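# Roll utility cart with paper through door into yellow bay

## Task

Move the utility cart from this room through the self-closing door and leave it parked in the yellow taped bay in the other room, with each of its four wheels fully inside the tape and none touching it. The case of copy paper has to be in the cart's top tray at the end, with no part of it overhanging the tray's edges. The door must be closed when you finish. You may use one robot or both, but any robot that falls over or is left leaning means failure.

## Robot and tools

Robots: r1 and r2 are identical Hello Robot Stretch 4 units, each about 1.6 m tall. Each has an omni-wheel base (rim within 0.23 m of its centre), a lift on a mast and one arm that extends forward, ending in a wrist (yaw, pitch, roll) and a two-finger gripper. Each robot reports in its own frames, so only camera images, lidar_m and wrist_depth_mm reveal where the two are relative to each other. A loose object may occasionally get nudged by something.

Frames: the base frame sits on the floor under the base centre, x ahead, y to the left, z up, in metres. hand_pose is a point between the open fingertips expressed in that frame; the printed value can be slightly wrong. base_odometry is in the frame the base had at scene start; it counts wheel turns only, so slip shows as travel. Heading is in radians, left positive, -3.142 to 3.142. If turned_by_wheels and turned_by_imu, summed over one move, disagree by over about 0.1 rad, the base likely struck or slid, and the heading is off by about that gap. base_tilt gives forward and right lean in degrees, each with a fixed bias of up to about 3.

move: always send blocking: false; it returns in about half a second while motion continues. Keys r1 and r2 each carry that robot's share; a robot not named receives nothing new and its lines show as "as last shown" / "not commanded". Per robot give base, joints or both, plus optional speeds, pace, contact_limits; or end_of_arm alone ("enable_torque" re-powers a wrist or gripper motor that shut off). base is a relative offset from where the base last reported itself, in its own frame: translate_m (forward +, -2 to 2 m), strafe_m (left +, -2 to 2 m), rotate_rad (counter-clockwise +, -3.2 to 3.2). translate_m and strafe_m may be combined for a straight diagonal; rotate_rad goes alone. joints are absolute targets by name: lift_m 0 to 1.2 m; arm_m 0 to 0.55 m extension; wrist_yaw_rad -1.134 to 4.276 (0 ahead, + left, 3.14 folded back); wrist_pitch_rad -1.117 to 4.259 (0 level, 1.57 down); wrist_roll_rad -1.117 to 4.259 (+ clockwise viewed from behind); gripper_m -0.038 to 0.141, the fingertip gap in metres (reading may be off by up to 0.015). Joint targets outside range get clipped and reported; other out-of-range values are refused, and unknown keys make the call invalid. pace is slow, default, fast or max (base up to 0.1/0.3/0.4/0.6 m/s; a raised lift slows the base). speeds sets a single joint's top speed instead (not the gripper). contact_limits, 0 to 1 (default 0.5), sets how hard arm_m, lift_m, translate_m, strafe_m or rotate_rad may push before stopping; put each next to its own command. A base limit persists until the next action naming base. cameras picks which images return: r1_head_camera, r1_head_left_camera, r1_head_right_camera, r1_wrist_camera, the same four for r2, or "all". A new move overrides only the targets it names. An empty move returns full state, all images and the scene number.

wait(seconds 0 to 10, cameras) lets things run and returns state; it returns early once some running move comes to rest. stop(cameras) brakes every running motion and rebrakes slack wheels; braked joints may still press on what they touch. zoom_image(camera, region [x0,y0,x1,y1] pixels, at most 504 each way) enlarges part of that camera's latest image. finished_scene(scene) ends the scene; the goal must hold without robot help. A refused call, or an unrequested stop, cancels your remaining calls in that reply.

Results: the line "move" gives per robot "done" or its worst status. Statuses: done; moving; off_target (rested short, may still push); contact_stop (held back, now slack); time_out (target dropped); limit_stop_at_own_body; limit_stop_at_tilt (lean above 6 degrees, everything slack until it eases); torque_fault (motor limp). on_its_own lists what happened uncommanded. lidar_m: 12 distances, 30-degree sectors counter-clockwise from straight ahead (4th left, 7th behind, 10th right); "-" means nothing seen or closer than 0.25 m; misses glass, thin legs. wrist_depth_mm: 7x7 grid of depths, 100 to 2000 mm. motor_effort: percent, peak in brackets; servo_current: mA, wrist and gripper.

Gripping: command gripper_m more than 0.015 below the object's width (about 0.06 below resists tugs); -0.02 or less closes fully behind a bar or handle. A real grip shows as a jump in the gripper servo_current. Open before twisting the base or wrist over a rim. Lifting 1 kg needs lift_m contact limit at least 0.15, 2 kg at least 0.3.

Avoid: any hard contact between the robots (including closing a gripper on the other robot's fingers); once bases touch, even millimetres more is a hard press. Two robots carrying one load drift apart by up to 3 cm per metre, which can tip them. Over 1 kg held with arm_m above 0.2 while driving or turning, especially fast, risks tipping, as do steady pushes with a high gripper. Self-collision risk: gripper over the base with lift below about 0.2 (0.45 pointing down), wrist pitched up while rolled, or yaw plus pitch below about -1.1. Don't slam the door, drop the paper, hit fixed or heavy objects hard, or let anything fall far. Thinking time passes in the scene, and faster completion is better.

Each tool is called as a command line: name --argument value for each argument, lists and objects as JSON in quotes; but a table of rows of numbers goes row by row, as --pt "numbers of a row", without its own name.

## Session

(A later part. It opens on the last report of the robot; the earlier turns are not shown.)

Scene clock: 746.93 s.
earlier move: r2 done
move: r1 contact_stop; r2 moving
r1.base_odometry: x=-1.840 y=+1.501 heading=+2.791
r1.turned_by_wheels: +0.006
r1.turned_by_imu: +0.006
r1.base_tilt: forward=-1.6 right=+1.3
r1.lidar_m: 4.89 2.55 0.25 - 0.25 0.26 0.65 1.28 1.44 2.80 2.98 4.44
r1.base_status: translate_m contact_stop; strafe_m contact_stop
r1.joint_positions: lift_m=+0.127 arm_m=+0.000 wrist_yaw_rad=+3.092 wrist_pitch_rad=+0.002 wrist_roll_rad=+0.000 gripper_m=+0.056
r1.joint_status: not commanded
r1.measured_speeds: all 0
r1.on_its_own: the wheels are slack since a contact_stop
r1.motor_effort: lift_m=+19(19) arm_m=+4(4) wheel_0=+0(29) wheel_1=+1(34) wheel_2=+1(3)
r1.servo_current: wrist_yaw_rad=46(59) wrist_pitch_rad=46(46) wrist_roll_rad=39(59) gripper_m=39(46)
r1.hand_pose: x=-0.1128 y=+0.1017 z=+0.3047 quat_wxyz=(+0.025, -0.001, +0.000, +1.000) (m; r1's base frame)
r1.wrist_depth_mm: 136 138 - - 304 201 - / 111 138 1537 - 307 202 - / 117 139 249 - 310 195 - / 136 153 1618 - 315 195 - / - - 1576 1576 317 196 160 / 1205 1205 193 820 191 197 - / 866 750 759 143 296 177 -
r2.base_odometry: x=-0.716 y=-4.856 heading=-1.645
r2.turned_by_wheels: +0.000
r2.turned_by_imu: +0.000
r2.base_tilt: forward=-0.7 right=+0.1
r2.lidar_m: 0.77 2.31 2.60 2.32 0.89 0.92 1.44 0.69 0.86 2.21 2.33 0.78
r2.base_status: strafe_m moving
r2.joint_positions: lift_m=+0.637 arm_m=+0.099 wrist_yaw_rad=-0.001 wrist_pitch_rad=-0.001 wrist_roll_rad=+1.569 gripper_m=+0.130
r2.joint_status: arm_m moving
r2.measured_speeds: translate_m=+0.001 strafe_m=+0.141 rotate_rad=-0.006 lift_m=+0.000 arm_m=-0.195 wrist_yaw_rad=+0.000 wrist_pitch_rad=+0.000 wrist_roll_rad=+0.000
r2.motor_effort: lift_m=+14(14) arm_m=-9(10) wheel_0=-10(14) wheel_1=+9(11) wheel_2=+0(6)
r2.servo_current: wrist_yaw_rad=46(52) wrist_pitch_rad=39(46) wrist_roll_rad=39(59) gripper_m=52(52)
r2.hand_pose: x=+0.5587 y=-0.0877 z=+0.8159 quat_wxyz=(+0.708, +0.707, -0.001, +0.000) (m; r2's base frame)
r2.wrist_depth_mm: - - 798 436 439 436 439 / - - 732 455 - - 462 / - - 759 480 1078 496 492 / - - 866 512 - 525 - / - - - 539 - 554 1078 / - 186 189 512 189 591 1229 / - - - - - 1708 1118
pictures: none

move --blocking false --r1 '{"base":{"translate_m":0.9,"strafe_m":-0.2},"contact_limits":{"translate_m":1.0}}'

wait --seconds 4

wait --seconds 3

move --blocking false --r2 '{"base":{"rotate_rad":-0.85}}'

wait --seconds 2.5 --cameras '["r2_head_camera","r2_head_right_camera","r1_head_right_camera"]'

zoom_image --camera "r2_head_camera" --region '[100, 180, 420, 560]'

Scene clock: 754.13 s.
earlier move: r1 contact_stop; r2 done
move: r1 moving
r1.base_odometry: x=-1.867 y=+1.519 heading=+2.792
r1.turned_by_wheels: +0.000
r1.turned_by_imu: +0.000
r1.base_tilt: forward=-1.7 right=+1.3
r1.lidar_m: 4.86 2.55 2.00 1.99 0.25 0.27 0.63 1.31 1.48 2.78 2.99 4.41
r1.base_status: earlier translate_m contact_stop (by the wheels' count: +0.001 of +0.900); earlier strafe_m contact_stop (by the wheels' count: -0.004 of -0.150); translate_m moving; strafe_m moving
r1.joint_positions: lift_m=+0.127 arm_m=+0.000 wrist_yaw_rad=+3.092 wrist_pitch_rad=+0.002 wrist_roll_rad=+0.000 gripper_m=+0.056
r1.joint_status: not commanded
r1.measured_speeds: translate_m=+0.122 strafe_m=-0.027 rotate_rad=-0.001 lift_m=+0.000 arm_m=+0.000 wrist_yaw_rad=+0.000 wrist_pitch_rad=+0.000 wrist_roll_rad=+0.000
r1.motor_effort: lift_m=+18(19) arm_m=+4(4) wheel_0=+3(7) wheel_1=+8(9) wheel_2=-8(8)
r1.servo_current: wrist_yaw_rad=46(65) wrist_pitch_rad=46(46) wrist_roll_rad=52(59) gripper_m=39(46)
r1.contact_limits: translate_m 1
r1.hand_pose: x=-0.1128 y=+0.1017 z=+0.3047 quat_wxyz=(+0.025, -0.001, +0.000, +1.000) (m; r1's base frame)
r1.wrist_depth_mm: 136 138 - - 307 202 - / 111 138 - - 312 204 - / 117 139 250 - 317 196 - / 136 152 - - 319 196 - / 1661 - - 1863 322 198 160 / 1229 1205 193 1098 191 198 - / 854 768 759 143 298 177 -
r2.base_odometry: x=+0.246 y=-4.927 heading=-1.645
r2.turned_by_wheels: +0.000
r2.turned_by_imu: +0.002
r2.base_tilt: forward=-0.7 right=+0.1
r2.lidar_m: 2.20 2.23 1.64 1.56 0.87 0.62 0.58 0.62 1.43 2.35 1.27 1.27
r2.base_status: done
r2.joint_positions: lift_m=+0.637 arm_m=+0.000 wrist_yaw_rad=-0.001 wrist_pitch_rad=-0.001 wrist_roll_rad=+1.569 gripper_m=+0.130
r2.joint_status: all done
r2.measured_speeds: all 0
r2.motor_effort: lift_m=+14(14) arm_m=-7(7) wheel_0=-3(4) wheel_1=+1(2) wheel_2=+0(0)
r2.servo_current: wrist_yaw_rad=39(59) wrist_pitch_rad=39(46) wrist_roll_rad=46(59) gripper_m=46(52)
r2.hand_pose: x=+0.4594 y=-0.0877 z=+0.8158 quat_wxyz=(+0.708, +0.707, -0.001, +0.000) (m; r2's base frame)
r2.wrist_depth_mm: - - - - - 1618 1098 / - - - - - 1618 1118 / - - - - - 1618 1138 / - - - - - 1661 1160 / - - - - 1983 1576 1138 / - - 219 - 219 1336 1160 / - - - - - 1863 1138
pictures: none

Scene clock: 758.13 s.
earlier move: r1 moving
r1.base_odometry: x=-2.617 y=+1.998 heading=+2.792
r1.turned_by_wheels: +0.000
r1.turned_by_imu: -0.001
r1.base_tilt: forward=-1.6 right=+1.2
r1.lidar_m: 3.97 2.68 2.09 2.04 2.19 1.83 1.38 1.31 2.74 2.69 2.86 4.06
r1.base_status: translate_m moving; strafe_m moving
r1.joint_positions: lift_m=+0.127 arm_m=+0.000 wrist_yaw_rad=+3.092 wrist_pitch_rad=+0.002 wrist_roll_rad=+0.000 gripper_m=+0.056
r1.joint_status: not commanded
r1.measured_speeds: all 0
r1.motor_effort: lift_m=+19(19) arm_m=+4(4) wheel_0=+0(8) wheel_1=+3(9) wheel_2=-1(10)
r1.servo_current: wrist_yaw_rad=52(78) wrist_pitch_rad=46(59) wrist_roll_rad=46(65) gripper_m=39(52)
r1.contact_limits: translate_m 1
r1.hand_pose: x=-0.1128 y=+0.1017 z=+0.3047 quat_wxyz=(+0.025, -0.001, +0.000, +1.000) (m; r1's base frame)
r1.wrist_depth_mm: 136 138 - - - - - / 111 138 - - - - - / 117 138 213 - - - - / 136 153 249 - - - - / 1708 - - 1708 1808 1756 1708 / 1182 1205 192 1182 188 1160 1118 / 854 759 750 820 798 768 809
r2.base_odometry: x=+0.246 y=-4.927 heading=-1.645
r2.turned_by_wheels: +0.000
r2.turned_by_imu: +0.001
r2.base_tilt: forward=-0.7 right=+0.1
r2.lidar_m: 2.21 2.24 1.62 1.55 0.87 0.62 0.57 0.59 1.35 2.36 1.25 1.26
r2.base_status: done
r2.joint_positions: lift_m=+0.637 arm_m=+0.000 wrist_yaw_rad=-0.001 wrist_pitch_rad=-0.001 wrist_roll_rad=+1.569 gripper_m=+0.130
r2.joint_status: all done
r2.measured_speeds: all 0
r2.motor_effort: lift_m=+14(14) arm_m=-7(7) wheel_0=-3(4) wheel_1=+2(2) wheel_2=+0(1)
r2.servo_current: wrist_yaw_rad=59(59) wrist_pitch_rad=46(46) wrist_roll_rad=52(59) gripper_m=52(59)
r2.hand_pose: x=+0.4594 y=-0.0877 z=+0.8158 quat_wxyz=(+0.708, +0.707, -0.001, +0.000) (m; r2's base frame)
r2.wrist_depth_mm: - - - - - 1576 1118 / - - - - - 1618 1118 / - - - - - 1661 1138 / - - - - - 1661 1138 / - - - - 1983 1537 1160 / - - 217 - 220 1366 1160 / - - - - - 1808 1160
wait: 4.00 s; no rest
pictures: none

Scene clock: 758.17 s.
earlier move: r1 done
r1.base_odometry: x=-2.617 y=+1.998 heading=+2.792
r1.turned_by_wheels: +0.000
r1.turned_by_imu: +0.000
r1.base_tilt: forward=-1.6 right=+1.3
r1.lidar_m: 3.98 2.68 2.09 2.05 2.21 1.80 1.37 1.30 2.75 2.68 2.88 4.03
r1.base_status: done
r1.joint_positions: lift_m=+0.127 arm_m=+0.000 wrist_yaw_rad=+3.092 wrist_pitch_rad=+0.002 wrist_roll_rad=+0.000 gripper_m=+0.056
r1.joint_status: not commanded
r1.measured_speeds: all 0
r1.motor_effort: lift_m=+18(19) arm_m=+4(4) wheel_0=+2(8) wheel_1=+3(9) wheel_2=-1(10)
r1.servo_current: wrist_yaw_rad=46(78) wrist_pitch_rad=33(59) wrist_roll_rad=52(65) gripper_m=39(52)
r1.contact_limits: translate_m 1
r1.hand_pose: x=-0.1128 y=+0.1017 z=+0.3047 quat_wxyz=(+0.025, -0.001, +0.000, +1.000) (m; r1's base frame)
r1.wrist_depth_mm: 136 138 - - - - - / 111 138 - - - - - / 117 139 214 - - - - / 136 153 248 - - - - / 1756 - - 1661 1863 1756 1708 / 1229 1205 192 1205 187 1138 1098 / 866 759 759 809 788 768 809
r2.base_odometry: x=+0.246 y=-4.927 heading=-1.645
r2.turned_by_wheels: +0.000
r2.turned_by_imu: +0.000
r2.base_tilt: forward=-0.7 right=+0.1
r2.lidar_m: 2.21 2.25 1.61 1.57 0.87 0.62 0.58 0.62 1.34 2.35 1.28 1.23
r2.base_status: done
r2.joint_positions: lift_m=+0.637 arm_m=+0.000 wrist_yaw_rad=-0.001 wrist_pitch_rad=-0.001 wrist_roll_rad=+1.569 gripper_m=+0.130
r2.joint_status: all done
r2.measured_speeds: all 0
r2.motor_effort: lift_m=+14(14) arm_m=-7(7) wheel_0=-3(4) wheel_1=+2(2) wheel_2=+0(1)
r2.servo_current: wrist_yaw_rad=52(59) wrist_pitch_rad=39(46) wrist_roll_rad=39(59) gripper_m=52(59)
r2.hand_pose: x=+0.4594 y=-0.0877 z=+0.8158 quat_wxyz=(+0.708, +0.707, -0.001, +0.000) (m; r2's base frame)
r2.wrist_depth_mm: - - - - - 1618 1118 / - - - - - 1576 1118 / - - - - - 1661 1138 / - - - - - 1661 1138 / - - - - 1983 1537 1138 / - - 219 - 219 1336 1118 / - - - - - 1808 1138
wait: 0.03 of 3 s (r1 has come to rest)
pictures: none

Scene clock: 758.67 s.
move: r2 moving
r1: as last shown
r1.lidar_m: 3.97 2.68 2.09 2.04 2.22 1.81 1.52 1.45 2.74 2.69 2.89 4.05
r1.motor_effort: lift_m=+18(19) arm_m=+4(4) wheel_0=+1(2) wheel_1=+2(3) wheel_2=-1(1)
r1.servo_current: wrist_yaw_rad=26(59) wrist_pitch_rad=46(52) wrist_roll_rad=39(59) gripper_m=33(46)
r1.contact_limits: translate_m 1
r1.wrist_depth_mm: 136 138 - - - - - / 111 138 - - - - - / 117 138 214 - - - - / 136 154 249 - - - - / 1756 - - 1708 1863 1808 1708 / 1205 1229 193 1205 187 1160 1098 / 854 759 759 788 778 768 809
r2.base_odometry: x=+0.245 y=-4.927 heading=-1.896
r2.turned_by_wheels: -0.251
r2.turned_by_imu: -0.244
r2.base_tilt: forward=-0.7 right=+0.1
r2.lidar_m: 2.21 2.20 1.78 1.57 1.22 0.69 0.57 0.59 1.20 1.44 1.48 1.24
r2.base_status: rotate_rad moving
r2.joint_positions: lift_m=+0.637 arm_m=+0.000 wrist_yaw_rad=-0.001 wrist_pitch_rad=-0.001 wrist_roll_rad=+1.569 gripper_m=+0.130
r2.joint_status: not commanded
r2.measured_speeds: translate_m=-0.001 strafe_m=-0.001 rotate_rad=-0.980 lift_m=+0.000 arm_m=+0.000 wrist_yaw_rad=+0.000 wrist_pitch_rad=+0.000 wrist_roll_rad=+0.000
r2.motor_effort: lift_m=+14(14) arm_m=-7(7) wheel_0=+8(13) wheel_1=+9(10) wheel_2=+10(11)
r2.servo_current: wrist_yaw_rad=46(52) wrist_pitch_rad=52(52) wrist_roll_rad=39(52) gripper_m=52(52)
r2.hand_pose: x=+0.4594 y=-0.0877 z=+0.8158 quat_wxyz=(+0.708, +0.707, -0.001, +0.000) (m; r2's base frame)
r2.wrist_depth_mm: - - - - - 1576 1118 / - - - - - 1618 1118 / - - - - - 1618 1138 / - - - - - 1618 1160 / - - - - - 1537 1138 / - 186 188 - 190 1366 1138 / - - - - - 1661 1138
pictures: none

Scene clock: 759.77 s.
earlier move: r2 done
r1.base_odometry: x=-2.617 y=+1.998 heading=+2.792
r1.turned_by_wheels: +0.000
r1.turned_by_imu: +0.000
r1.base_tilt: forward=-1.6 right=+1.3
r1.lidar_m: 3.98 2.69 2.08 2.04 2.20 1.82 1.72 1.74 2.74 2.68 2.90 4.04
r1.base_status: not commanded
r1.joint_positions: lift_m=+0.127 arm_m=+0.000 wrist_yaw_rad=+3.092 wrist_pitch_rad=+0.002 wrist_roll_rad=+0.000 gripper_m=+0.056
r1.joint_status: not commanded
r1.measured_speeds: all 0
r1.motor_effort: lift_m=+18(19) arm_m=+4(4) wheel_0=+1(2) wheel_1=+3(3) wheel_2=-1(1)
r1.servo_current: wrist_yaw_rad=52(65) wrist_pitch_rad=39(52) wrist_roll_rad=39(65) gripper_m=39(46)
r1.contact_limits: translate_m 1
r1.hand_pose: x=-0.1128 y=+0.1017 z=+0.3047 quat_wxyz=(+0.025, -0.001, +0.000, +1.000) (m; r1's base frame)
r1.wrist_depth_mm: 136 138 - - - - - / 111 138 - - - - - / 117 139 213 - - - - / 136 153 249 - - - - / 1708 - - 1708 1863 1756 1708 / 1205 1205 194 1205 188 1160 1118 / 854 768 750 798 778 768 798
r2.base_odometry: x=+0.246 y=-4.927 heading=-2.494
r2.turned_by_wheels: -0.598
r2.turned_by_imu: -0.582
r2.base_tilt: forward=-0.7 right=+0.0
r2.lidar_m: 1.23 2.22 2.23 1.86 1.57 1.31 0.72 0.58 0.59 0.95 1.32 3.17
r2.base_status: done
r2.joint_positions: lift_m=+0.637 arm_m=+0.000 wrist_yaw_rad=-0.001 wrist_pitch_rad=-0.001 wrist_roll_rad=+1.569 gripper_m=+0.130
r2.joint_status: not commanded
r2.measured_speeds: all 0
r2.motor_effort: lift_m=+14(14) arm_m=-7(7) wheel_0=+3(13) wheel_1=+4(11) wheel_2=+3(12)
r2.servo_current: wrist_yaw_rad=46(59) wrist_pitch_rad=39(52) wrist_roll_rad=46(59) gripper_m=46(52)
r2.hand_pose: x=+0.4594 y=-0.0877 z=+0.8158 quat_wxyz=(+0.708, +0.707, -0.001, +0.000) (m; r2's base frame)
r2.wrist_depth_mm: - - - - - 1576 1118 / - - - - - 1576 1118 / - - - - - 1537 1118 / - - - - - 1464 1138 / - - - 1397 1661 1118 1078 / - - 217 - 195 1366 1118 / - - - - - 1808 1182
wait: 1.10 of 2.5 s (r2 has come to rest)
pictures: r1_head_right_camera, r2_head_camera, r2_head_right_camera
Images, in order (width x height): r1_head_right_camera 420x672, r2_head_camera 420x560, r2_head_right_camera 420x672.

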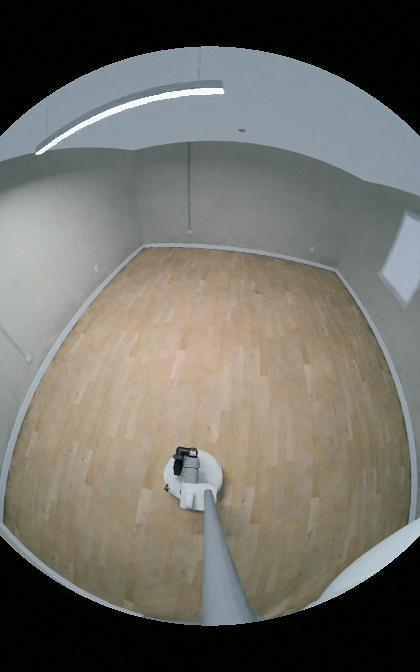

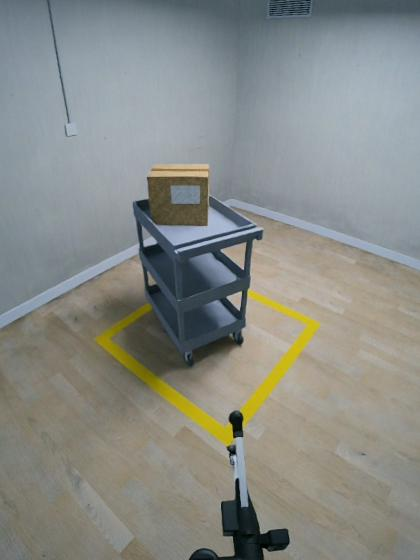

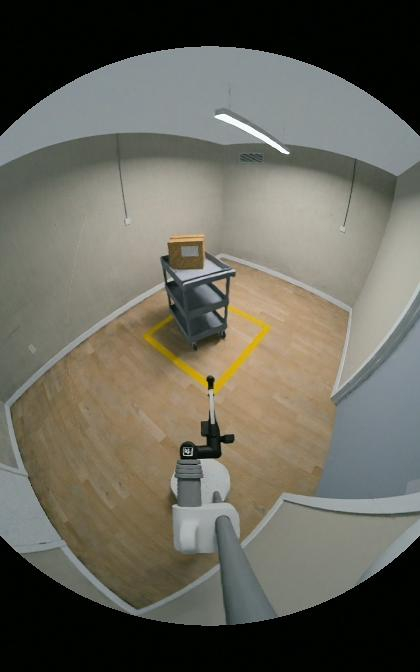

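Scaled by 1.326 from the camera's 420x560 image, which has a finer 1200x1600 frame.

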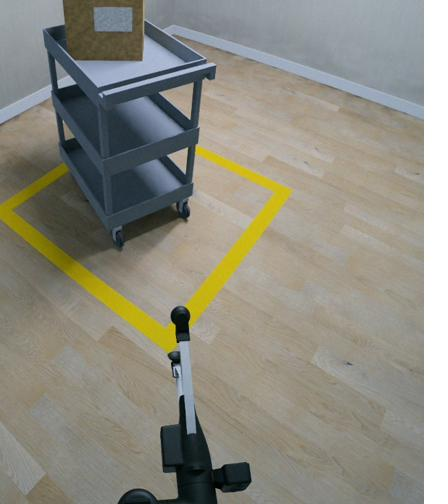

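zoom_image --camera "r2_head_camera" --region '[90, 260, 270, 380]'

Scaled by 2.800 from the camera's 420x560 image, which has a finer 1200x1600 frame.

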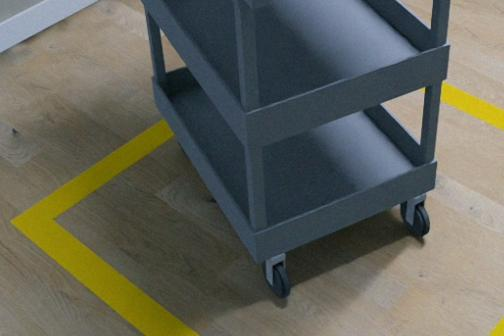

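move --blocking false --r2 '{"base":{"rotate_rad":0.85}}'

wait --seconds 2

move --blocking false --r2 '{"base":{"strafe_m":-0.98}}'

wait --seconds 6

move --blocking false --r2 '{"joints":{"arm_m":0.37},"contact_limits":{"arm_m":0.1}}'

wait --seconds 2.5 --cameras '["r2_head_camera","r2_wrist_camera","r2_head_right_camera"]'

Scene clock: 770.80 s.
move: r2 moving
r1: as last shown
r1.base_tilt: forward=-1.6 right=+1.2
r1.lidar_m: 3.98 2.67 2.08 2.03 2.21 1.82 1.77 1.92 2.75 2.69 2.88 4.06
r1.servo_current: wrist_yaw_rad=33(65) wrist_pitch_rad=33(52) wrist_roll_rad=39(72) gripper_m=46(52)
r1.contact_limits: translate_m 1
r1.wrist_depth_mm: 136 138 - - - - - / 111 138 - - - - - / 117 139 214 - - - - / 136 154 249 - - - - / 1708 - 1756 1921 1808 1808 1708 / 1229 1229 193 1205 188 1118 1118 / 866 759 750 798 778 768 809
r2.base_odometry: x=+0.246 y=-4.927 heading=-2.243
r2.turned_by_wheels: +0.251
r2.turned_by_imu: +0.244
r2.base_tilt: forward=-0.7 right=+0.1
r2.lidar_m: 1.26 2.19 2.26 1.65 1.55 0.93 0.62 0.58 0.61 0.93 1.83 1.28
r2.base_status: rotate_rad moving
r2.joint_positions: lift_m=+0.637 arm_m=+0.000 wrist_yaw_rad=-0.001 wrist_pitch_rad=-0.001 wrist_roll_rad=+1.569 gripper_m=+0.130
r2.joint_status: not commanded
r2.measured_speeds: translate_m=-0.003 strafe_m=-0.002 rotate_rad=+0.971 lift_m=+0.000 arm_m=+0.000 wrist_yaw_rad=+0.000 wrist_pitch_rad=+0.000 wrist_roll_rad=+0.000
r2.motor_effort: lift_m=+14(14) arm_m=-6(7) wheel_0=-4(12) wheel_1=-8(10) wheel_2=-12(12)
r2.servo_current: wrist_yaw_rad=46(59) wrist_pitch_rad=39(46) wrist_roll_rad=59(59) gripper_m=46(59)
r2.hand_pose: x=+0.4594 y=-0.0877 z=+0.8158 quat_wxyz=(+0.708, +0.707, -0.001, +0.000) (m; r2's base frame)
r2.wrist_depth_mm: - - - - - 1618 1118 / - - - - - 1308 1118 / - - - 1397 1576 1576 1098 / - - - - - 1464 1138 / - - - - - 1661 1160 / - - 217 - 219 1336 1138 / - - - - - 1661 1118
pictures: none

Scene clock: 771.90 s.
earlier move: r2 done
r1.base_odometry: x=-2.617 y=+1.998 heading=+2.792
r1.turned_by_wheels: +0.000
r1.turned_by_imu: +0.000
r1.base_tilt: forward=-1.6 right=+1.3
r1.lidar_m: 3.97 2.69 2.07 2.03 2.20 1.84 1.78 1.92 2.73 2.66 2.90 4.05
r1.base_status: not commanded
r1.joint_positions: lift_m=+0.127 arm_m=+0.000 wrist_yaw_rad=+3.092 wrist_pitch_rad=+0.002 wrist_roll_rad=+0.000 gripper_m=+0.056
r1.joint_status: not commanded
r1.measured_speeds: all 0
r1.motor_effort: lift_m=+19(19) arm_m=+4(4) wheel_0=+1(2) wheel_1=+3(3) wheel_2=-1(1)
r1.servo_current: wrist_yaw_rad=59(65) wrist_pitch_rad=46(52) wrist_roll_rad=33(72) gripper_m=39(52)
r1.contact_limits: translate_m 1
r1.hand_pose: x=-0.1128 y=+0.1017 z=+0.3047 quat_wxyz=(+0.025, -0.001, +0.000, +1.000) (m; r1's base frame)
r1.wrist_depth_mm: 136 138 - - - - - / 111 138 - - - - - / 117 139 213 - - - - / 136 153 248 - - - - / 1756 - 1708 1921 1863 1756 1708 / 1205 1255 194 1182 187 1160 1118 / 866 759 759 798 788 768 809
r2.base_odometry: x=+0.246 y=-4.927 heading=-1.645
r2.turned_by_wheels: +0.598
r2.turned_by_imu: +0.583
r2.base_tilt: forward=-0.7 right=+0.1
r2.lidar_m: 2.20 2.23 1.63 1.54 0.84 0.62 0.58 0.60 0.98 2.40 1.29 1.27
r2.base_status: done
r2.joint_positions: lift_m=+0.637 arm_m=+0.000 wrist_yaw_rad=-0.001 wrist_pitch_rad=-0.001 wrist_roll_rad=+1.569 gripper_m=+0.130
r2.joint_status: not commanded
r2.measured_speeds: all 0
r2.motor_effort: lift_m=+14(14) arm_m=-7(7) wheel_0=-4(12) wheel_1=-3(10) wheel_2=-6(12)
r2.servo_current: wrist_yaw_rad=39(59) wrist_pitch_rad=39(46) wrist_roll_rad=46(59) gripper_m=46(59)
r2.hand_pose: x=+0.4594 y=-0.0877 z=+0.8158 quat_wxyz=(+0.708, +0.707, -0.001, +0.000) (m; r2's base frame)
r2.wrist_depth_mm: - - - - - 1537 1098 / - - - - - 1576 1118 / - - - - - 1618 1138 / - - - - - 1661 1118 / - - - - 1983 1537 1160 / - - 218 - 220 1366 1138 / - - - - - 1808 1160
wait: 1.10 of 2 s (r2 has come to rest)
pictures: none

Scene clock: 772.40 s.
move: r2 moving
r1: as last shown
r1.base_tilt: forward=-1.5 right=+1.3
r1.lidar_m: 3.97 2.67 2.08 2.02 2.21 1.82 1.79 1.91 2.74 2.68 2.87 4.04
r1.motor_effort: lift_m=+18(19) arm_m=+4(4) wheel_0=+1(2) wheel_1=+3(3) wheel_2=-1(1)
r1.servo_current: wrist_yaw_rad=52(59) wrist_pitch_rad=39(59) wrist_roll_rad=52(65) gripper_m=39(46)
r1.contact_limits: translate_m 1
r1.wrist_depth_mm: 136 138 - - - - - / 111 138 - - - - - / 117 139 213 - - - - / 136 153 249 - - - - / 1756 - 1756 1863 1808 1808 1708 / 1229 1205 194 1229 188 1138 1118 / 854 750 759 798 778 768 809
r2.base_odometry: x=+0.210 y=-4.924 heading=-1.645
r2.turned_by_wheels: +0.000
r2.turned_by_imu: +0.000
r2.base_tilt: forward=-0.6 right=+0.0
r2.lidar_m: 2.22 2.31 1.65 1.59 0.86 0.63 0.57 0.59 0.97 2.35 1.23 1.24
r2.base_status: strafe_m moving
r2.joint_positions: lift_m=+0.637 arm_m=+0.000 wrist_yaw_rad=-0.001 wrist_pitch_rad=-0.001 wrist_roll_rad=+1.569 gripper_m=+0.130
r2.joint_status: not commanded
r2.measured_speeds: translate_m=+0.001 strafe_m=-0.142 rotate_rad=-0.005 lift_m=+0.000 arm_m=+0.000 wrist_yaw_rad=+0.000 wrist_pitch_rad=+0.000 wrist_roll_rad=+0.000
r2.motor_effort: lift_m=+14(14) arm_m=-6(7) wheel_0=+13(13) wheel_1=-11(12) wheel_2=+1(4)
r2.servo_current: wrist_yaw_rad=46(59) wrist_pitch_rad=33(46) wrist_roll_rad=52(59) gripper_m=46(52)
r2.hand_pose: x=+0.4594 y=-0.0877 z=+0.8158 quat_wxyz=(+0.708, +0.707, -0.001, +0.000) (m; r2's base frame)
r2.wrist_depth_mm: - - - - - 1576 1118 / - - - - - 1618 1118 / - - - - - 1618 1118 / - - - - - 1618 1138 / - - - - 1983 1537 1138 / - - 217 - 219 1366 1160 / - - - - - 1756 1138
pictures: none

Scene clock: 776.50 s.
earlier move: r2 done
r1.base_odometry: x=-2.617 y=+1.998 heading=+2.792
r1.turned_by_wheels: +0.000
r1.turned_by_imu: +0.000
r1.base_tilt: forward=-1.6 right=+1.3
r1.lidar_m: 3.96 2.69 2.07 2.04 2.22 1.82 1.78 1.92 2.73 2.68 2.89 4.05
r1.base_status: not commanded
r1.joint_positions: lift_m=+0.127 arm_m=+0.000 wrist_yaw_rad=+3.092 wrist_pitch_rad=+0.002 wrist_roll_rad=+0.000 gripper_m=+0.056
r1.joint_status: not commanded
r1.measured_speeds: all 0
r1.motor_effort: lift_m=+19(19) arm_m=+4(4) wheel_0=+2(2) wheel_1=+2(3) wheel_2=-1(1)
r1.servo_current: wrist_yaw_rad=46(72) wrist_pitch_rad=46(59) wrist_roll_rad=46(72) gripper_m=39(52)
r1.contact_limits: translate_m 1
r1.hand_pose: x=-0.1128 y=+0.1017 z=+0.3047 quat_wxyz=(+0.025, -0.001, +0.000, +1.000) (m; r1's base frame)
r1.wrist_depth_mm: 136 138 - - - - - / 111 138 - - - - - / 117 139 214 - - - - / 136 153 249 - - - - / 1756 - 1661 1863 1921 1756 1708 / 1205 1205 193 1182 187 1160 1138 / 866 759 759 798 788 768 798
r2.base_odometry: x=-0.732 y=-4.854 heading=-1.645
r2.turned_by_wheels: +0.000
r2.turned_by_imu: +0.001
r2.base_tilt: forward=-0.7 right=+0.1
r2.lidar_m: 0.78 2.29 2.61 2.33 0.90 0.70 0.64 0.68 0.87 2.19 2.30 0.78
r2.base_status: done
r2.joint_positions: lift_m=+0.637 arm_m=+0.000 wrist_yaw_rad=-0.001 wrist_pitch_rad=-0.001 wrist_roll_rad=+1.569 gripper_m=+0.130
r2.joint_status: not commanded
r2.measured_speeds: all 0
r2.motor_effort: lift_m=+14(15) arm_m=-7(7) wheel_0=+2(16) wheel_1=-1(12) wheel_2=+0(4)
r2.servo_current: wrist_yaw_rad=39(59) wrist_pitch_rad=39(52) wrist_roll_rad=46(59) gripper_m=46(59)
r2.hand_pose: x=+0.4594 y=-0.0877 z=+0.8158 quat_wxyz=(+0.708, +0.707, -0.001, +0.000) (m; r2's base frame)
r2.wrist_depth_mm: - - - - - 1499 1042 / - - 878 554 - 554 - / - - 831 580 - 585 - / - - 960 615 - 627 - / - - - 654 - 668 - / - - 200 163 193 1397 1229 / - - - - - 1756 1118
wait: 4.10 of 6 s (r2 has come to rest)
pictures: none

Scene clock: 777.00 s.
move: r2 moving
r1: as last shown
r1.lidar_m: 3.97 2.68 2.10 2.05 2.20 1.82 1.78 1.89 2.74 2.67 2.89 4.05
r1.motor_effort: lift_m=+19(19) arm_m=+4(4) wheel_0=+1(2) wheel_1=+3(3) wheel_2=-1(1)
r1.servo_current: wrist_yaw_rad=46(59) wrist_pitch_rad=46(52) wrist_roll_rad=39(59) gripper_m=46(46)
r1.contact_limits: translate_m 1
r1.wrist_depth_mm: 136 138 - - - - - / 111 138 - - - - - / 118 139 213 - - - - / 136 153 249 - - - - / 1756 - 1756 1863 1808 1808 1756 / 1229 1205 195 1205 187 1160 1118 / 866 759 768 798 788 768 798
r2.base_odometry: x=-0.732 y=-4.854 heading=-1.645
r2.turned_by_wheels: +0.000
r2.turned_by_imu: +0.000
r2.base_tilt: forward=-0.6 right=+0.0
r2.lidar_m: 0.80 2.31 2.64 2.33 0.88 0.72 0.67 0.66 0.87 2.20 2.32 0.75
r2.base_status: not commanded
r2.joint_positions: lift_m=+0.637 arm_m=+0.051 wrist_yaw_rad=-0.001 wrist_pitch_rad=-0.001 wrist_roll_rad=+1.569 gripper_m=+0.130
r2.joint_status: arm_m moving
r2.measured_speeds: translate_m=+0.000 strafe_m=+0.000 rotate_rad=+0.000 lift_m=+0.000 arm_m=+0.195 wrist_yaw_rad=+0.000 wrist_pitch_rad=+0.000 wrist_roll_rad=+0.000
r2.motor_effort: lift_m=+14(14) arm_m=+5(9) wheel_0=+2(3) wheel_1=-1(2) wheel_2=+0(0)
r2.servo_current: wrist_yaw_rad=39(52) wrist_pitch_rad=39(46) wrist_roll_rad=46(59) gripper_m=46(59)
r2.contact_limits: arm_m 0.1
r2.hand_pose: x=+0.5097 y=-0.0877 z=+0.8158 quat_wxyz=(+0.708, +0.707, -0.001, +0.000) (m; r2's base frame)
r2.wrist_depth_mm: - - - 484 - 1397 991 / - - 798 508 1042 512 512 / - - 798 539 - 549 - / - - 917 569 - 580 - / - - - 603 - 615 1138 / - 186 187 564 189 1366 1205 / - - - - - 1661 1138
pictures: none

Scene clock: 778.70 s.
earlier move: r2 done
r1.base_odometry: x=-2.617 y=+1.998 heading=+2.792
r1.turned_by_wheels: +0.000
r1.turned_by_imu: +0.000
r1.base_tilt: forward=-1.6 right=+1.3
r1.lidar_m: 3.98 2.67 2.10 2.04 2.16 1.81 1.77 1.91 2.75 2.68 2.88 4.04
r1.base_status: not commanded
r1.joint_positions: lift_m=+0.127 arm_m=+0.000 wrist_yaw_rad=+3.092 wrist_pitch_rad=+0.002 wrist_roll_rad=+0.000 gripper_m=+0.056
r1.joint_status: not commanded
r1.measured_speeds: all 0
r1.motor_effort: lift_m=+18(19) arm_m=+4(4) wheel_0=+1(2) wheel_1=+2(3) wheel_2=-1(1)
r1.servo_current: wrist_yaw_rad=59(72) wrist_pitch_rad=46(52) wrist_roll_rad=46(65) gripper_m=39(46)
r1.contact_limits: translate_m 1
r1.hand_pose: x=-0.1128 y=+0.1017 z=+0.3047 quat_wxyz=(+0.025, -0.001, +0.000, +1.000) (m; r1's base frame)
r1.wrist_depth_mm: 136 138 - - - - - / 111 138 - - - - - / 117 139 213 - - - - / 136 154 249 - - - - / 1808 - 1708 1921 1863 1756 1756 / 1229 1229 195 1205 187 1118 1118 / 866 759 759 798 788 778 788
r2.base_odometry: x=-0.732 y=-4.854 heading=-1.645
r2.turned_by_wheels: +0.000
r2.turned_by_imu: +0.000
r2.base_tilt: forward=-0.7 right=+0.1
r2.lidar_m: 0.80 2.32 2.65 2.34 0.90 0.70 0.67 0.67 0.86 2.19 2.30 0.77
r2.base_status: not commanded
r2.joint_positions: lift_m=+0.637 arm_m=+0.370 wrist_yaw_rad=-0.001 wrist_pitch_rad=-0.001 wrist_roll_rad=+1.569 gripper_m=+0.130
r2.joint_status: all done
r2.measured_speeds: all 0
r2.motor_effort: lift_m=+14(15) arm_m=+7(12) wheel_0=+2(3) wheel_1=-1(2) wheel_2=+0(1)
r2.servo_current: wrist_yaw_rad=46(59) wrist_pitch_rad=33(46) wrist_roll_rad=39(59) gripper_m=52(59)
r2.contact_limits: arm_m 0.1
r2.hand_pose: x=+0.8290 y=-0.0877 z=+0.8158 quat_wxyz=(+0.708, +0.707, -0.001, +0.000) (m; r2's base frame)
r2.wrist_depth_mm: - 459 161 212 - - - / - 449 171 225 - 778 - / - 530 181 238 - - - / - - 193 253 - - - / - - 207 272 - 525 - / - 185 210 281 189 492 452 / - - - - - 347 353
wait: 1.70 of 2.5 s (r2 has come to rest)
pictures: r2_head_camera, r2_head_right_camera, r2_wrist_camera
Images, in order (width x height): r2_head_camera 420x560, r2_head_right_camera 420x672, r2_wrist_camera 616x392.

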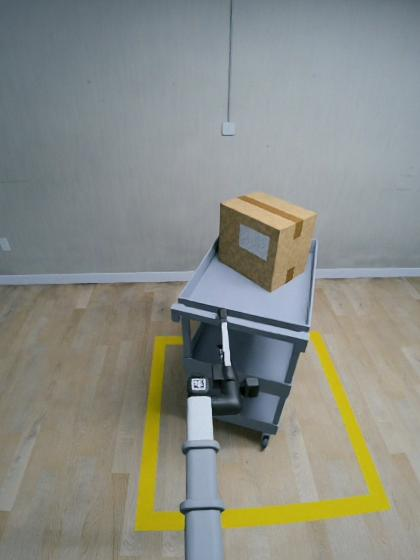

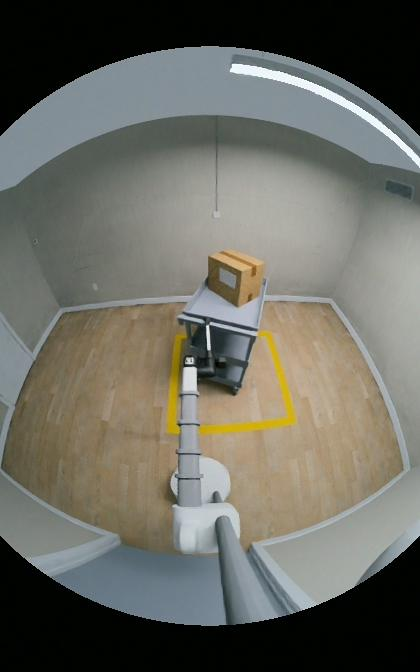

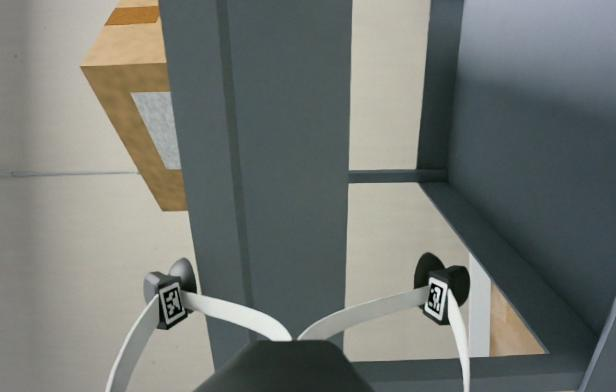

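move --blocking false --r2 '{"base":{"strafe_m":-0.05,"translate_m":0.03},"joints":{"arm_m":0.385},"pace":"slow"}'

wait --seconds 1.3

move --blocking false --r2 '{"joints":{"gripper_m":-0.02}}'

wait --seconds 2.3

move --blocking false --r2 '{"base":{"translate_m":-0.14,"strafe_m":0.02},"pace":"slow"}'

wait --seconds 3 --cameras '["r2_head_camera","r2_wrist_camera"]'

move --blocking false --r2 '{"joints":{"gripper_m":0.13}}'

wait --seconds 2

move --blocking false --r2 '{"joints":{"arm_m":0.0},"pace":"slow"}'

wait --seconds 5 --cameras '["r2_head_camera"]'

zoom_image --camera "r2_head_camera" --region '[100, 180, 420, 560]'

Scene clock: 790.43 s.
move: r2 moving
r1: as last shown
r1.lidar_m: 3.97 2.65 2.07 2.03 2.20 1.83 1.76 1.90 2.74 2.69 2.89 4.04
r1.motor_effort: lift_m=+19(19) arm_m=+4(4) wheel_0=+1(2) wheel_1=+3(3) wheel_2=-1(1)
r1.servo_current: wrist_yaw_rad=52(59) wrist_pitch_rad=39(52) wrist_roll_rad=52(59) gripper_m=46(46)
r1.contact_limits: translate_m 1
r1.wrist_depth_mm: 136 138 - - - - - / 111 139 - - - - - / 117 139 213 - - - - / 136 153 247 - - - - / 1756 - 1708 1863 1863 1808 1708 / 1205 1229 193 1182 187 1160 1138 / 866 768 750 798 788 768 788
r2.base_odometry: x=-0.743 y=-4.859 heading=-1.645
r2.turned_by_wheels: +0.000
r2.turned_by_imu: +0.000
r2.base_tilt: forward=-0.7 right=+0.0
r2.lidar_m: 0.78 2.30 2.63 2.35 0.92 0.71 0.67 0.67 0.87 2.19 2.29 0.76
r2.base_status: translate_m moving; strafe_m moving
r2.joint_positions: lift_m=+0.637 arm_m=+0.381 wrist_yaw_rad=-0.001 wrist_pitch_rad=-0.001 wrist_roll_rad=+1.569 gripper_m=+0.130
r2.joint_status: arm_m moving
r2.measured_speeds: translate_m=+0.024 strafe_m=-0.041 rotate_rad=+0.001 lift_m=+0.000 arm_m=+0.028 wrist_yaw_rad=+0.000 wrist_pitch_rad=+0.000 wrist_roll_rad=+0.000
r2.motor_effort: lift_m=+14(14) arm_m=+8(11) wheel_0=+8(10) wheel_1=-6(7) wheel_2=-7(8)
r2.servo_current: wrist_yaw_rad=39(52) wrist_pitch_rad=46(46) wrist_roll_rad=46(52) gripper_m=52(52)
r2.hand_pose: x=+0.8402 y=-0.0877 z=+0.8158 quat_wxyz=(+0.708, +0.707, -0.001, +0.000) (m; r2's base frame)
r2.wrist_depth_mm: - 445 192 197 - - - / - 418 156 208 - - - / - 492 161 220 - - - / - 591 179 235 - - - / - - 185 250 - - - / - 186 196 264 189 504 436 / - - 204 - - 1537 392
pictures: none

Scene clock: 791.73 s.
earlier move: r2 done
r1.base_odometry: x=-2.617 y=+1.998 heading=+2.792
r1.turned_by_wheels: +0.000
r1.turned_by_imu: +0.000
r1.base_tilt: forward=-1.6 right=+1.3
r1.lidar_m: 3.99 2.67 2.09 2.03 2.23 1.81 1.77 1.89 2.76 2.67 2.85 4.05
r1.base_status: not commanded
r1.joint_positions: lift_m=+0.127 arm_m=+0.000 wrist_yaw_rad=+3.092 wrist_pitch_rad=+0.002 wrist_roll_rad=+0.000 gripper_m=+0.056
r1.joint_status: not commanded
r1.measured_speeds: all 0
r1.motor_effort: lift_m=+18(19) arm_m=+4(4) wheel_0=+1(2) wheel_1=+2(3) wheel_2=-1(1)
r1.servo_current: wrist_yaw_rad=33(65) wrist_pitch_rad=39(52) wrist_roll_rad=59(65) gripper_m=39(52)
r1.contact_limits: translate_m 1
r1.hand_pose: x=-0.1128 y=+0.1017 z=+0.3047 quat_wxyz=(+0.025, -0.001, +0.000, +1.000) (m; r1's base frame)
r1.wrist_depth_mm: 136 138 - - - - - / 111 138 - - - - - / 118 139 214 - - - - / 136 153 247 - - - - / 1708 - 1708 1863 1863 1708 1708 / 1182 1205 193 1182 188 1160 1118 / 854 759 759 809 788 759 788
r2.base_odometry: x=-0.784 y=-4.880 heading=-1.645
r2.turned_by_wheels: +0.000
r2.turned_by_imu: +0.000
r2.base_tilt: forward=-0.6 right=+0.1
r2.lidar_m: 0.79 2.27 2.68 2.46 0.96 0.74 0.68 0.68 0.90 2.15 2.23 0.78
r2.base_status: done
r2.joint_positions: lift_m=+0.637 arm_m=+0.385 wrist_yaw_rad=-0.001 wrist_pitch_rad=-0.001 wrist_roll_rad=+1.569 gripper_m=+0.130
r2.joint_status: all done
r2.measured_speeds: all 0
r2.motor_effort: lift_m=+14(15) arm_m=+7(11) wheel_0=+5(13) wheel_1=-4(7) wheel_2=-5(10)
r2.servo_current: wrist_yaw_rad=33(52) wrist_pitch_rad=39(46) wrist_roll_rad=59(59) gripper_m=52(59)
r2.hand_pose: x=+0.8440 y=-0.0877 z=+0.8158 quat_wxyz=(+0.708, +0.707, -0.001, +0.000) (m; r2's base frame)
r2.wrist_depth_mm: - 500 159 204 - - - / - 442 159 215 - - - / - 492 171 228 - - - / - 597 182 243 - - - / - - 191 258 - - - / - 186 200 276 189 504 - / - - 213 - - 1537 427
wait: 1.30 s; at rest by 1.27 s
pictures: none

Scene clock: 792.23 s.
move: r2 moving
r1: as last shown
r1.lidar_m: 3.99 2.70 2.07 2.04 2.21 1.80 1.78 1.90 2.75 2.69 2.89 4.06
r1.motor_effort: lift_m=+19(19) arm_m=+4(4) wheel_0=+1(1) wheel_1=+2(3) wheel_2=-1(1)
r1.servo_current: wrist_yaw_rad=39(72) wrist_pitch_rad=39(46) wrist_roll_rad=39(65) gripper_m=46(46)
r1.contact_limits: translate_m 1
r1.wrist_depth_mm: 136 138 - - - - - / 111 138 - - - - - / 117 139 214 - - - - / 136 153 249 - - - - / 1756 - 1708 1863 1863 1708 1756 / 1229 1205 194 1182 187 1138 1118 / 854 759 750 798 778 759 798
r2.base_odometry: x=-0.784 y=-4.880 heading=-1.645
r2.turned_by_wheels: +0.000
r2.turned_by_imu: +0.000
r2.base_tilt: forward=-0.7 right=+0.1
r2.lidar_m: 0.80 2.27 2.69 2.44 0.95 0.72 0.69 0.70 0.90 2.15 2.25 0.79
r2.base_status: not commanded
r2.joint_positions: lift_m=+0.637 arm_m=+0.385 wrist_yaw_rad=-0.001 wrist_pitch_rad=-0.001 wrist_roll_rad=+1.569 gripper_m=+0.117
r2.joint_status: gripper_m moving
r2.measured_speeds: all 0
r2.motor_effort: lift_m=+14(15) arm_m=+7(7) wheel_0=+4(5) wheel_1=-5(5) wheel_2=-5(6)
r2.servo_current: wrist_yaw_rad=52(52) wrist_pitch_rad=39(46) wrist_roll_rad=39(52) gripper_m=72(104)
r2.hand_pose: x=+0.8440 y=-0.0877 z=+0.8158 quat_wxyz=(+0.708, +0.707, -0.001, +0.000) (m; r2's base frame)
r2.wrist_depth_mm: - 496 157 203 - - - / - 442 161 215 - - - / - 492 171 227 - - - / - 597 182 243 - - - / - - 192 259 - - - / - 185 197 274 186 508 - / - - - - - 1576 424
pictures: none

Scene clock: 794.03 s.
earlier move: r2 done
r1.base_odometry: x=-2.617 y=+1.998 heading=+2.792
r1.turned_by_wheels: +0.000
r1.turned_by_imu: +0.000
r1.base_tilt: forward=-1.6 right=+1.3
r1.lidar_m: 3.98 2.68 2.06 2.03 2.19 1.82 1.78 1.92 2.71 2.68 2.88 4.06
r1.base_status: not commanded
r1.joint_positions: lift_m=+0.127 arm_m=+0.000 wrist_yaw_rad=+3.092 wrist_pitch_rad=+0.002 wrist_roll_rad=+0.000 gripper_m=+0.056
r1.joint_status: not commanded
r1.measured_speeds: all 0
r1.motor_effort: lift_m=+19(19) arm_m=+4(4) wheel_0=+2(2) wheel_1=+3(3) wheel_2=-1(1)
r1.servo_current: wrist_yaw_rad=39(72) wrist_pitch_rad=39(52) wrist_roll_rad=39(65) gripper_m=46(46)
r1.contact_limits: translate_m 1
r1.hand_pose: x=-0.1128 y=+0.1017 z=+0.3047 quat_wxyz=(+0.025, -0.001, +0.000, +1.000) (m; r1's base frame)
r1.wrist_depth_mm: 136 138 - - - - - / 111 138 - - - - - / 117 139 214 - - - - / 136 153 248 - - - - / 1756 - 1708 1863 1756 1756 1708 / 1229 1205 194 1205 187 1138 1138 / 866 750 750 798 788 759 809
r2.base_odometry: x=-0.784 y=-4.880 heading=-1.645
r2.turned_by_wheels: +0.000
r2.turned_by_imu: +0.001
r2.base_tilt: forward=-0.7 right=+0.1
r2.lidar_m: 0.74 2.28 2.70 2.43 0.97 0.75 0.70 0.67 0.92 2.14 2.26 0.75
r2.base_status: not commanded
r2.joint_positions: lift_m=+0.638 arm_m=+0.385 wrist_yaw_rad=+0.002 wrist_pitch_rad=-0.017 wrist_roll_rad=+1.569 gripper_m=-0.018
r2.joint_status: all done
r2.measured_speeds: all 0
r2.motor_effort: lift_m=+11(15) arm_m=+5(7) wheel_0=+4(5) wheel_1=-3(5) wheel_2=-2(6)
r2.servo_current: wrist_yaw_rad=46(65) wrist_pitch_rad=91(98) wrist_roll_rad=52(59) gripper_m=117(273)
r2.hand_pose: x=+0.8443 y=-0.0869 z=+0.8208 quat_wxyz=(+0.708, +0.707, -0.006, +0.007) (m; r2's base frame)
r2.wrist_depth_mm: - 480 129 181 179 - - / - 439 140 191 190 - - / - 492 149 201 204 768 - / - - 544 215 215 - - / - - 165 226 231 - - / - 161 179 185 161 1499 496 / - 139 - - - - 1281
wait: 1.80 of 2.3 s (r2 has come to rest)
pictures: none

Scene clock: 794.53 s.
move: r2 moving
r1: as last shown
r1.lidar_m: 3.98 2.70 2.05 2.02 2.19 1.82 1.79 1.93 2.75 2.67 2.89 4.07
r1.motor_effort: lift_m=+18(19) arm_m=+4(4) wheel_0=+1(2) wheel_1=+3(3) wheel_2=-1(1)
r1.servo_current: wrist_yaw_rad=59(72) wrist_pitch_rad=46(46) wrist_roll_rad=46(59) gripper_m=46(46)
r1.contact_limits: translate_m 1
r1.wrist_depth_mm: 136 138 - - - - - / 111 139 - - - - - / 117 138 213 - - - - / 136 153 249 - - - - / 1756 - 1708 1863 1863 1863 1708 / 1229 1205 193 1205 187 1138 1098 / 866 759 768 809 798 768 798
r2.base_odometry: x=-0.781 y=-4.868 heading=-1.645
r2.turned_by_wheels: +0.000
r2.turned_by_imu: +0.001
r2.base_tilt: forward=-0.6 right=+0.1
r2.lidar_m: 0.75 2.29 2.69 2.43 0.97 0.73 0.67 0.68 0.90 2.13 2.25 0.74
r2.base_status: translate_m moving; strafe_m moving
r2.joint_positions: lift_m=+0.638 arm_m=+0.385 wrist_yaw_rad=+0.002 wrist_pitch_rad=-0.017 wrist_roll_rad=+1.569 gripper_m=-0.018
r2.joint_status: not commanded
r2.measured_speeds: translate_m=-0.048 strafe_m=+0.007 rotate_rad=+0.002 lift_m=+0.000 arm_m=+0.000 wrist_yaw_rad=+0.000 wrist_pitch_rad=+0.000 wrist_roll_rad=+0.000
r2.motor_effort: lift_m=+11(11) arm_m=+4(5) wheel_0=-6(6) wheel_1=-5(7) wheel_2=+14(14)
r2.servo_current: wrist_yaw_rad=46(52) wrist_pitch_rad=91(98) wrist_roll_rad=39(59) gripper_m=117(117)
r2.hand_pose: x=+0.8444 y=-0.0868 z=+0.8208 quat_wxyz=(+0.708, +0.707, -0.005, +0.007) (m; r2's base frame)
r2.wrist_depth_mm: - 484 131 182 181 - - / - 436 141 191 191 - - / - 488 150 202 206 778 - / - - 549 216 216 - - / - - 167 226 230 - - / - 160 180 183 170 1537 496 / - 138 - - - 1537 1281
pictures: none

Scene clock: 796.73 s.
earlier move: r2 done
r1.base_odometry: x=-2.617 y=+1.998 heading=+2.792
r1.turned_by_wheels: +0.000
r1.turned_by_imu: +0.000
r1.base_tilt: forward=-1.6 right=+1.3
r1.lidar_m: 4.00 2.68 2.09 2.02 2.23 1.81 1.78 1.91 2.73 2.69 2.87 4.04
r1.base_status: not commanded
r1.joint_positions: lift_m=+0.127 arm_m=+0.000 wrist_yaw_rad=+3.092 wrist_pitch_rad=+0.002 wrist_roll_rad=+0.000 gripper_m=+0.056
r1.joint_status: not commanded
r1.measured_speeds: all 0
r1.motor_effort: lift_m=+19(19) arm_m=+4(4) wheel_0=+1(2) wheel_1=+3(3) wheel_2=-1(1)
r1.servo_current: wrist_yaw_rad=46(72) wrist_pitch_rad=39(52) wrist_roll_rad=52(65) gripper_m=39(52)
r1.contact_limits: translate_m 1
r1.hand_pose: x=-0.1128 y=+0.1017 z=+0.3047 quat_wxyz=(+0.025, -0.001, +0.000, +1.000) (m; r1's base frame)
r1.wrist_depth_mm: 136 138 - - - - - / 111 139 - - - - - / 117 139 213 - - - - / 136 154 249 - - - - / 1756 - 1661 1921 1863 1756 1708 / 1205 1229 193 1182 187 1160 1098 / 866 778 759 809 788 768 798
r2.base_odometry: x=-0.753 y=-4.742 heading=-1.646
r2.turned_by_wheels: -0.002
r2.turned_by_imu: -0.002
r2.base_tilt: forward=-0.7 right=+0.0
r2.lidar_m: 0.80 2.42 2.64 1.91 0.83 0.60 0.56 0.57 0.72 1.93 2.23 0.77
r2.base_status: done
r2.joint_positions: lift_m=+0.638 arm_m=+0.385 wrist_yaw_rad=-0.001 wrist_pitch_rad=-0.017 wrist_roll_rad=+1.569 gripper_m=-0.018
r2.joint_status: not commanded
r2.measured_speeds: all 0
r2.motor_effort: lift_m=+11(11) arm_m=+4(5) wheel_0=-10(15) wheel_1=-8(8) wheel_2=+4(15)
r2.servo_current: wrist_yaw_rad=52(59) wrist_pitch_rad=98(104) wrist_roll_rad=46(65) gripper_m=117(124)
r2.hand_pose: x=+0.8441 y=-0.0878 z=+0.8208 quat_wxyz=(+0.708, +0.707, -0.007, +0.006) (m; r2's base frame)
r2.wrist_depth_mm: - - 145 194 195 - - / - 462 433 204 203 - - / - 480 445 213 212 768 - / - - 521 223 224 - - / - - 175 232 236 - - / - 161 181 185 163 1661 504 / - - - - - 1576 1366
wait: 2.20 of 3 s (r2 has come to rest)
pictures: r2_head_camera, r2_wrist_camera
Images, in order (width x height): r2_head_camera 420x560, r2_wrist_camera 616x392.

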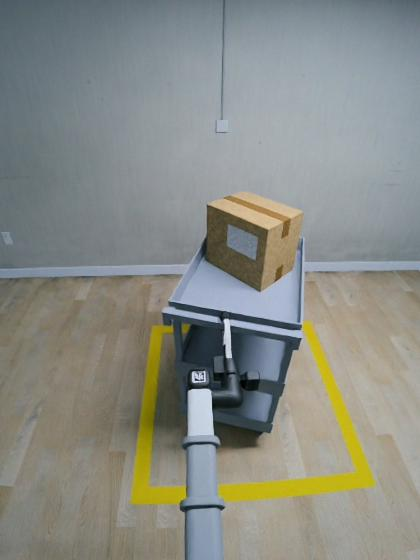

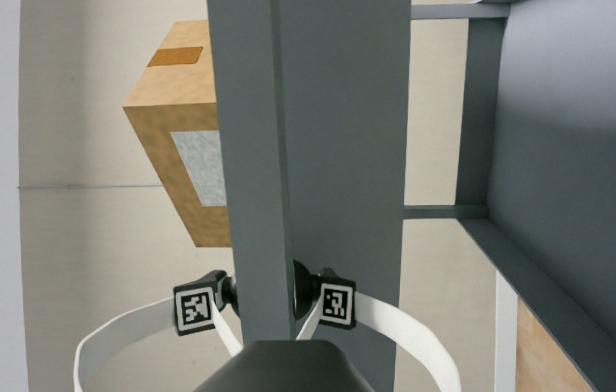

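Scene clock: 797.23 s.
move: r2 moving
r1: as last shown
r1.lidar_m: 3.96 2.70 2.06 2.05 2.22 1.81 1.77 1.92 2.75 2.68 2.90 4.04
r1.servo_current: wrist_yaw_rad=46(52) wrist_pitch_rad=46(46) wrist_roll_rad=33(72) gripper_m=39(46)
r1.contact_limits: translate_m 1
r1.wrist_depth_mm: 136 138 - - - - - / 111 138 - - - - - / 117 139 213 - - - - / 136 153 249 - - - - / 1808 - 1708 1808 1921 1756 1708 / 1205 1255 193 1205 187 1138 1138 / 854 768 759 788 778 768 820
r2.base_odometry: x=-0.753 y=-4.742 heading=-1.646
r2.turned_by_wheels: +0.000
r2.turned_by_imu: +0.000
r2.base_tilt: forward=-0.7 right=+0.1
r2.lidar_m: 0.80 2.41 2.68 1.90 0.83 0.60 0.55 0.56 0.69 1.93 2.24 0.77
r2.base_status: not commanded
r2.joint_positions: lift_m=+0.638 arm_m=+0.385 wrist_yaw_rad=-0.002 wrist_pitch_rad=-0.017 wrist_roll_rad=+1.569 gripper_m=+0.005
r2.joint_status: gripper_m moving
r2.measured_speeds: translate_m=+0.000 strafe_m=+0.000 rotate_rad=+0.001 lift_m=+0.000 arm_m=+0.000 wrist_yaw_rad=+0.000 wrist_pitch_rad=+0.000 wrist_roll_rad=+0.000
r2.motor_effort: lift_m=+11(11) arm_m=+4(5) wheel_0=-9(11) wheel_1=-6(8) wheel_2=+3(5)
r2.servo_current: wrist_yaw_rad=52(59) wrist_pitch_rad=91(91) wrist_roll_rad=52(52) gripper_m=78(137)
r2.hand_pose: x=+0.8440 y=-0.0880 z=+0.8208 quat_wxyz=(+0.708, +0.707, -0.007, +0.005) (m; r2's base frame)
r2.wrist_depth_mm: - - 146 197 196 - - / - 469 436 206 205 - - / - 480 162 216 215 - - / - - 530 227 225 - - / - - 180 235 237 - - / - 160 184 187 173 1618 500 / - - - - - - 1336
pictures: none

Scene clock: 799.03 s.
earlier move: r2 done
r1.base_odometry: x=-2.617 y=+1.998 heading=+2.792
r1.turned_by_wheels: +0.000
r1.turned_by_imu: +0.000
r1.base_tilt: forward=-1.6 right=+1.2
r1.lidar_m: 3.98 2.66 2.09 2.04 2.19 1.83 1.77 1.92 2.76 2.68 2.88 4.05
r1.base_status: not commanded
r1.joint_positions: lift_m=+0.127 arm_m=+0.000 wrist_yaw_rad=+3.092 wrist_pitch_rad=+0.002 wrist_roll_rad=+0.000 gripper_m=+0.056
r1.joint_status: not commanded
r1.measured_speeds: all 0
r1.motor_effort: lift_m=+18(19) arm_m=+4(4) wheel_0=+1(2) wheel_1=+2(3) wheel_2=-1(1)
r1.servo_current: wrist_yaw_rad=59(65) wrist_pitch_rad=33(46) wrist_roll_rad=52(72) gripper_m=39(46)
r1.contact_limits: translate_m 1
r1.hand_pose: x=-0.1128 y=+0.1017 z=+0.3047 quat_wxyz=(+0.025, -0.001, +0.000, +1.000) (m; r1's base frame)
r1.wrist_depth_mm: 136 138 - - - - - / 111 138 - - - - - / 117 139 213 - - - - / 136 153 248 - - - - / 1756 - 1661 1863 1808 1808 1756 / 1205 1205 194 1205 187 1182 1098 / 866 750 759 788 788 759 809
r2.base_odometry: x=-0.753 y=-4.742 heading=-1.645
r2.turned_by_wheels: +0.001
r2.turned_by_imu: +0.001
r2.base_tilt: forward=-0.6 right=+0.1
r2.lidar_m: 0.80 2.42 2.65 1.91 0.82 0.59 0.54 0.56 0.70 1.94 2.28 0.76
r2.base_status: not commanded
r2.joint_positions: lift_m=+0.637 arm_m=+0.385 wrist_yaw_rad=-0.002 wrist_pitch_rad=-0.001 wrist_roll_rad=+1.569 gripper_m=+0.130
r2.joint_status: all done
r2.measured_speeds: all 0
r2.motor_effort: lift_m=+14(14) arm_m=+4(5) wheel_0=-3(11) wheel_1=-4(8) wheel_2=+2(5)
r2.servo_current: wrist_yaw_rad=59(59) wrist_pitch_rad=39(98) wrist_roll_rad=46(59) gripper_m=52(137)
r2.hand_pose: x=+0.8441 y=-0.0880 z=+0.8160 quat_wxyz=(+0.708, +0.707, -0.001, +0.000) (m; r2's base frame)
r2.wrist_depth_mm: - 521 160 209 - - - / - 449 165 219 - 788 - / - 480 174 231 - - - / - 574 183 243 - - - / - - 195 257 - - - / - 186 198 270 189 517 - / - - 209 - - 1708 433
wait: 1.80 of 2 s (r2 has come to rest)
pictures: none

Scene clock: 799.53 s.
move: r2 moving
r1: as last shown
r1.base_tilt: forward=-1.6 right=+1.3
r1.lidar_m: 3.98 2.68 2.09 2.05 2.20 1.80 1.78 1.93 2.72 2.68 2.87 4.06
r1.motor_effort: lift_m=+18(19) arm_m=+4(4) wheel_0=+1(2) wheel_1=+3(3) wheel_2=-1(1)
r1.servo_current: wrist_yaw_rad=33(59) wrist_pitch_rad=39(46) wrist_roll_rad=33(52) gripper_m=39(52)
r1.contact_limits: translate_m 1
r1.wrist_depth_mm: 136 138 - - - - - / 111 138 - - - - - / 117 139 213 - - - - / 136 153 249 - - - - / 1708 - 1708 1983 1863 1756 1708 / 1229 1205 194 1182 187 1160 1118 / 866 750 750 788 788 778 798
r2.base_odometry: x=-0.753 y=-4.742 heading=-1.645
r2.turned_by_wheels: +0.000
r2.turned_by_imu: +0.000
r2.base_tilt: forward=-0.7 right=+0.1
r2.lidar_m: 0.79 2.42 2.67 1.91 0.84 0.59 0.56 0.55 0.70 1.98 2.28 0.78
r2.base_status: not commanded
r2.joint_positions: lift_m=+0.637 arm_m=+0.373 wrist_yaw_rad=-0.002 wrist_pitch_rad=-0.001 wrist_roll_rad=+1.569 gripper_m=+0.130
r2.joint_status: arm_m moving
r2.measured_speeds: translate_m=+0.000 strafe_m=+0.000 rotate_rad=+0.000 lift_m=+0.000 arm_m=-0.049 wrist_yaw_rad=+0.000 wrist_pitch_rad=+0.000 wrist_roll_rad=+0.000
r2.motor_effort: lift_m=+14(14) arm_m=-4(9) wheel_0=-4(4) wheel_1=-4(5) wheel_2=+2(3)
r2.servo_current: wrist_yaw_rad=39(59) wrist_pitch_rad=46(46) wrist_roll_rad=39(59) gripper_m=46(52)
r2.hand_pose: x=+0.8317 y=-0.0880 z=+0.8159 quat_wxyz=(+0.708, +0.707, -0.001, +0.000) (m; r2's base frame)
r2.wrist_depth_mm: - 530 165 219 - - - / - 473 187 230 - 798 - / - 492 185 242 - - - / - 585 195 255 - - - / - - 206 270 - - - / - 186 210 279 189 525 - / - - - - - 1618 421
pictures: none

Scene clock: 804.17 s.
earlier move: r2 done
r1.base_odometry: x=-2.617 y=+1.998 heading=+2.792
r1.turned_by_wheels: +0.000
r1.turned_by_imu: +0.000
r1.base_tilt: forward=-1.6 right=+1.3
r1.lidar_m: 3.98 2.67 2.09 2.04 2.19 1.84 1.78 1.92 2.75 2.68 2.89 4.04
r1.base_status: not commanded
r1.joint_positions: lift_m=+0.127 arm_m=+0.000 wrist_yaw_rad=+3.092 wrist_pitch_rad=+0.002 wrist_roll_rad=+0.000 gripper_m=+0.056
r1.joint_status: not commanded
r1.measured_speeds: all 0
r1.motor_effort: lift_m=+18(19) arm_m=+4(4) wheel_0=+1(2) wheel_1=+2(3) wheel_2=-1(1)
r1.servo_current: wrist_yaw_rad=33(72) wrist_pitch_rad=46(52) wrist_roll_rad=65(65) gripper_m=33(52)
r1.contact_limits: translate_m 1
r1.hand_pose: x=-0.1128 y=+0.1017 z=+0.3047 quat_wxyz=(+0.025, -0.001, +0.000, +1.000) (m; r1's base frame)
r1.wrist_depth_mm: 136 138 - - - - - / 111 138 - - - - - / 117 139 214 - - - - / 136 153 249 - - - - / 1756 - 1756 1863 1863 1808 1661 / 1229 1255 193 1182 187 1138 1098 / 854 759 759 798 768 778 798
r2.base_odometry: x=-0.753 y=-4.742 heading=-1.645
r2.turned_by_wheels: +0.000
r2.turned_by_imu: +0.001
r2.base_tilt: forward=-0.7 right=+0.1
r2.lidar_m: 0.78 2.42 2.68 1.93 0.82 0.58 0.54 0.57 0.72 1.97 2.27 0.79
r2.base_status: not commanded
r2.joint_positions: lift_m=+0.637 arm_m=+0.000 wrist_yaw_rad=-0.002 wrist_pitch_rad=-0.001 wrist_roll_rad=+1.569 gripper_m=+0.130
r2.joint_status: all done
r2.measured_speeds: all 0
r2.motor_effort: lift_m=+14(14) arm_m=-7(12) wheel_0=-4(4) wheel_1=-4(5) wheel_2=+3(3)
r2.servo_current: wrist_yaw_rad=39(59) wrist_pitch_rad=46(52) wrist_roll_rad=52(59) gripper_m=52(59)
r2.hand_pose: x=+0.4593 y=-0.0880 z=+0.8159 quat_wxyz=(+0.708, +0.707, -0.001, +0.000) (m; r2's base frame)
r2.wrist_depth_mm: - - - - - 1661 1098 / - - - 569 - 569 - / - - 854 597 - 603 - / - - 1008 634 - 627 - / - - - 676 - 668 - / - - 218 691 212 1366 1205 / - - - - - 1808 1138
wait: 4.63 of 5 s (r2 has come to rest)
pictures: r2_head_camera
Images, in order (width x height): r2_head_camera 420x560.

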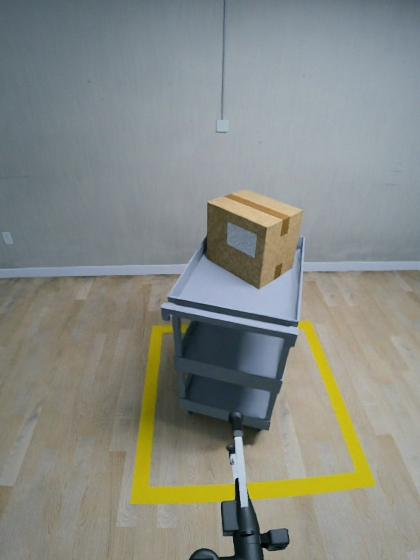

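Scaled by 1.326 from the camera's 420x560 image, which has a finer 1200x1600 frame.

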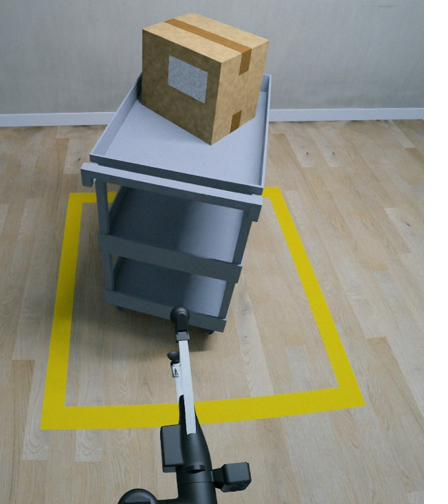

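finished_scene --scene 1

The scene is finished: the task was done.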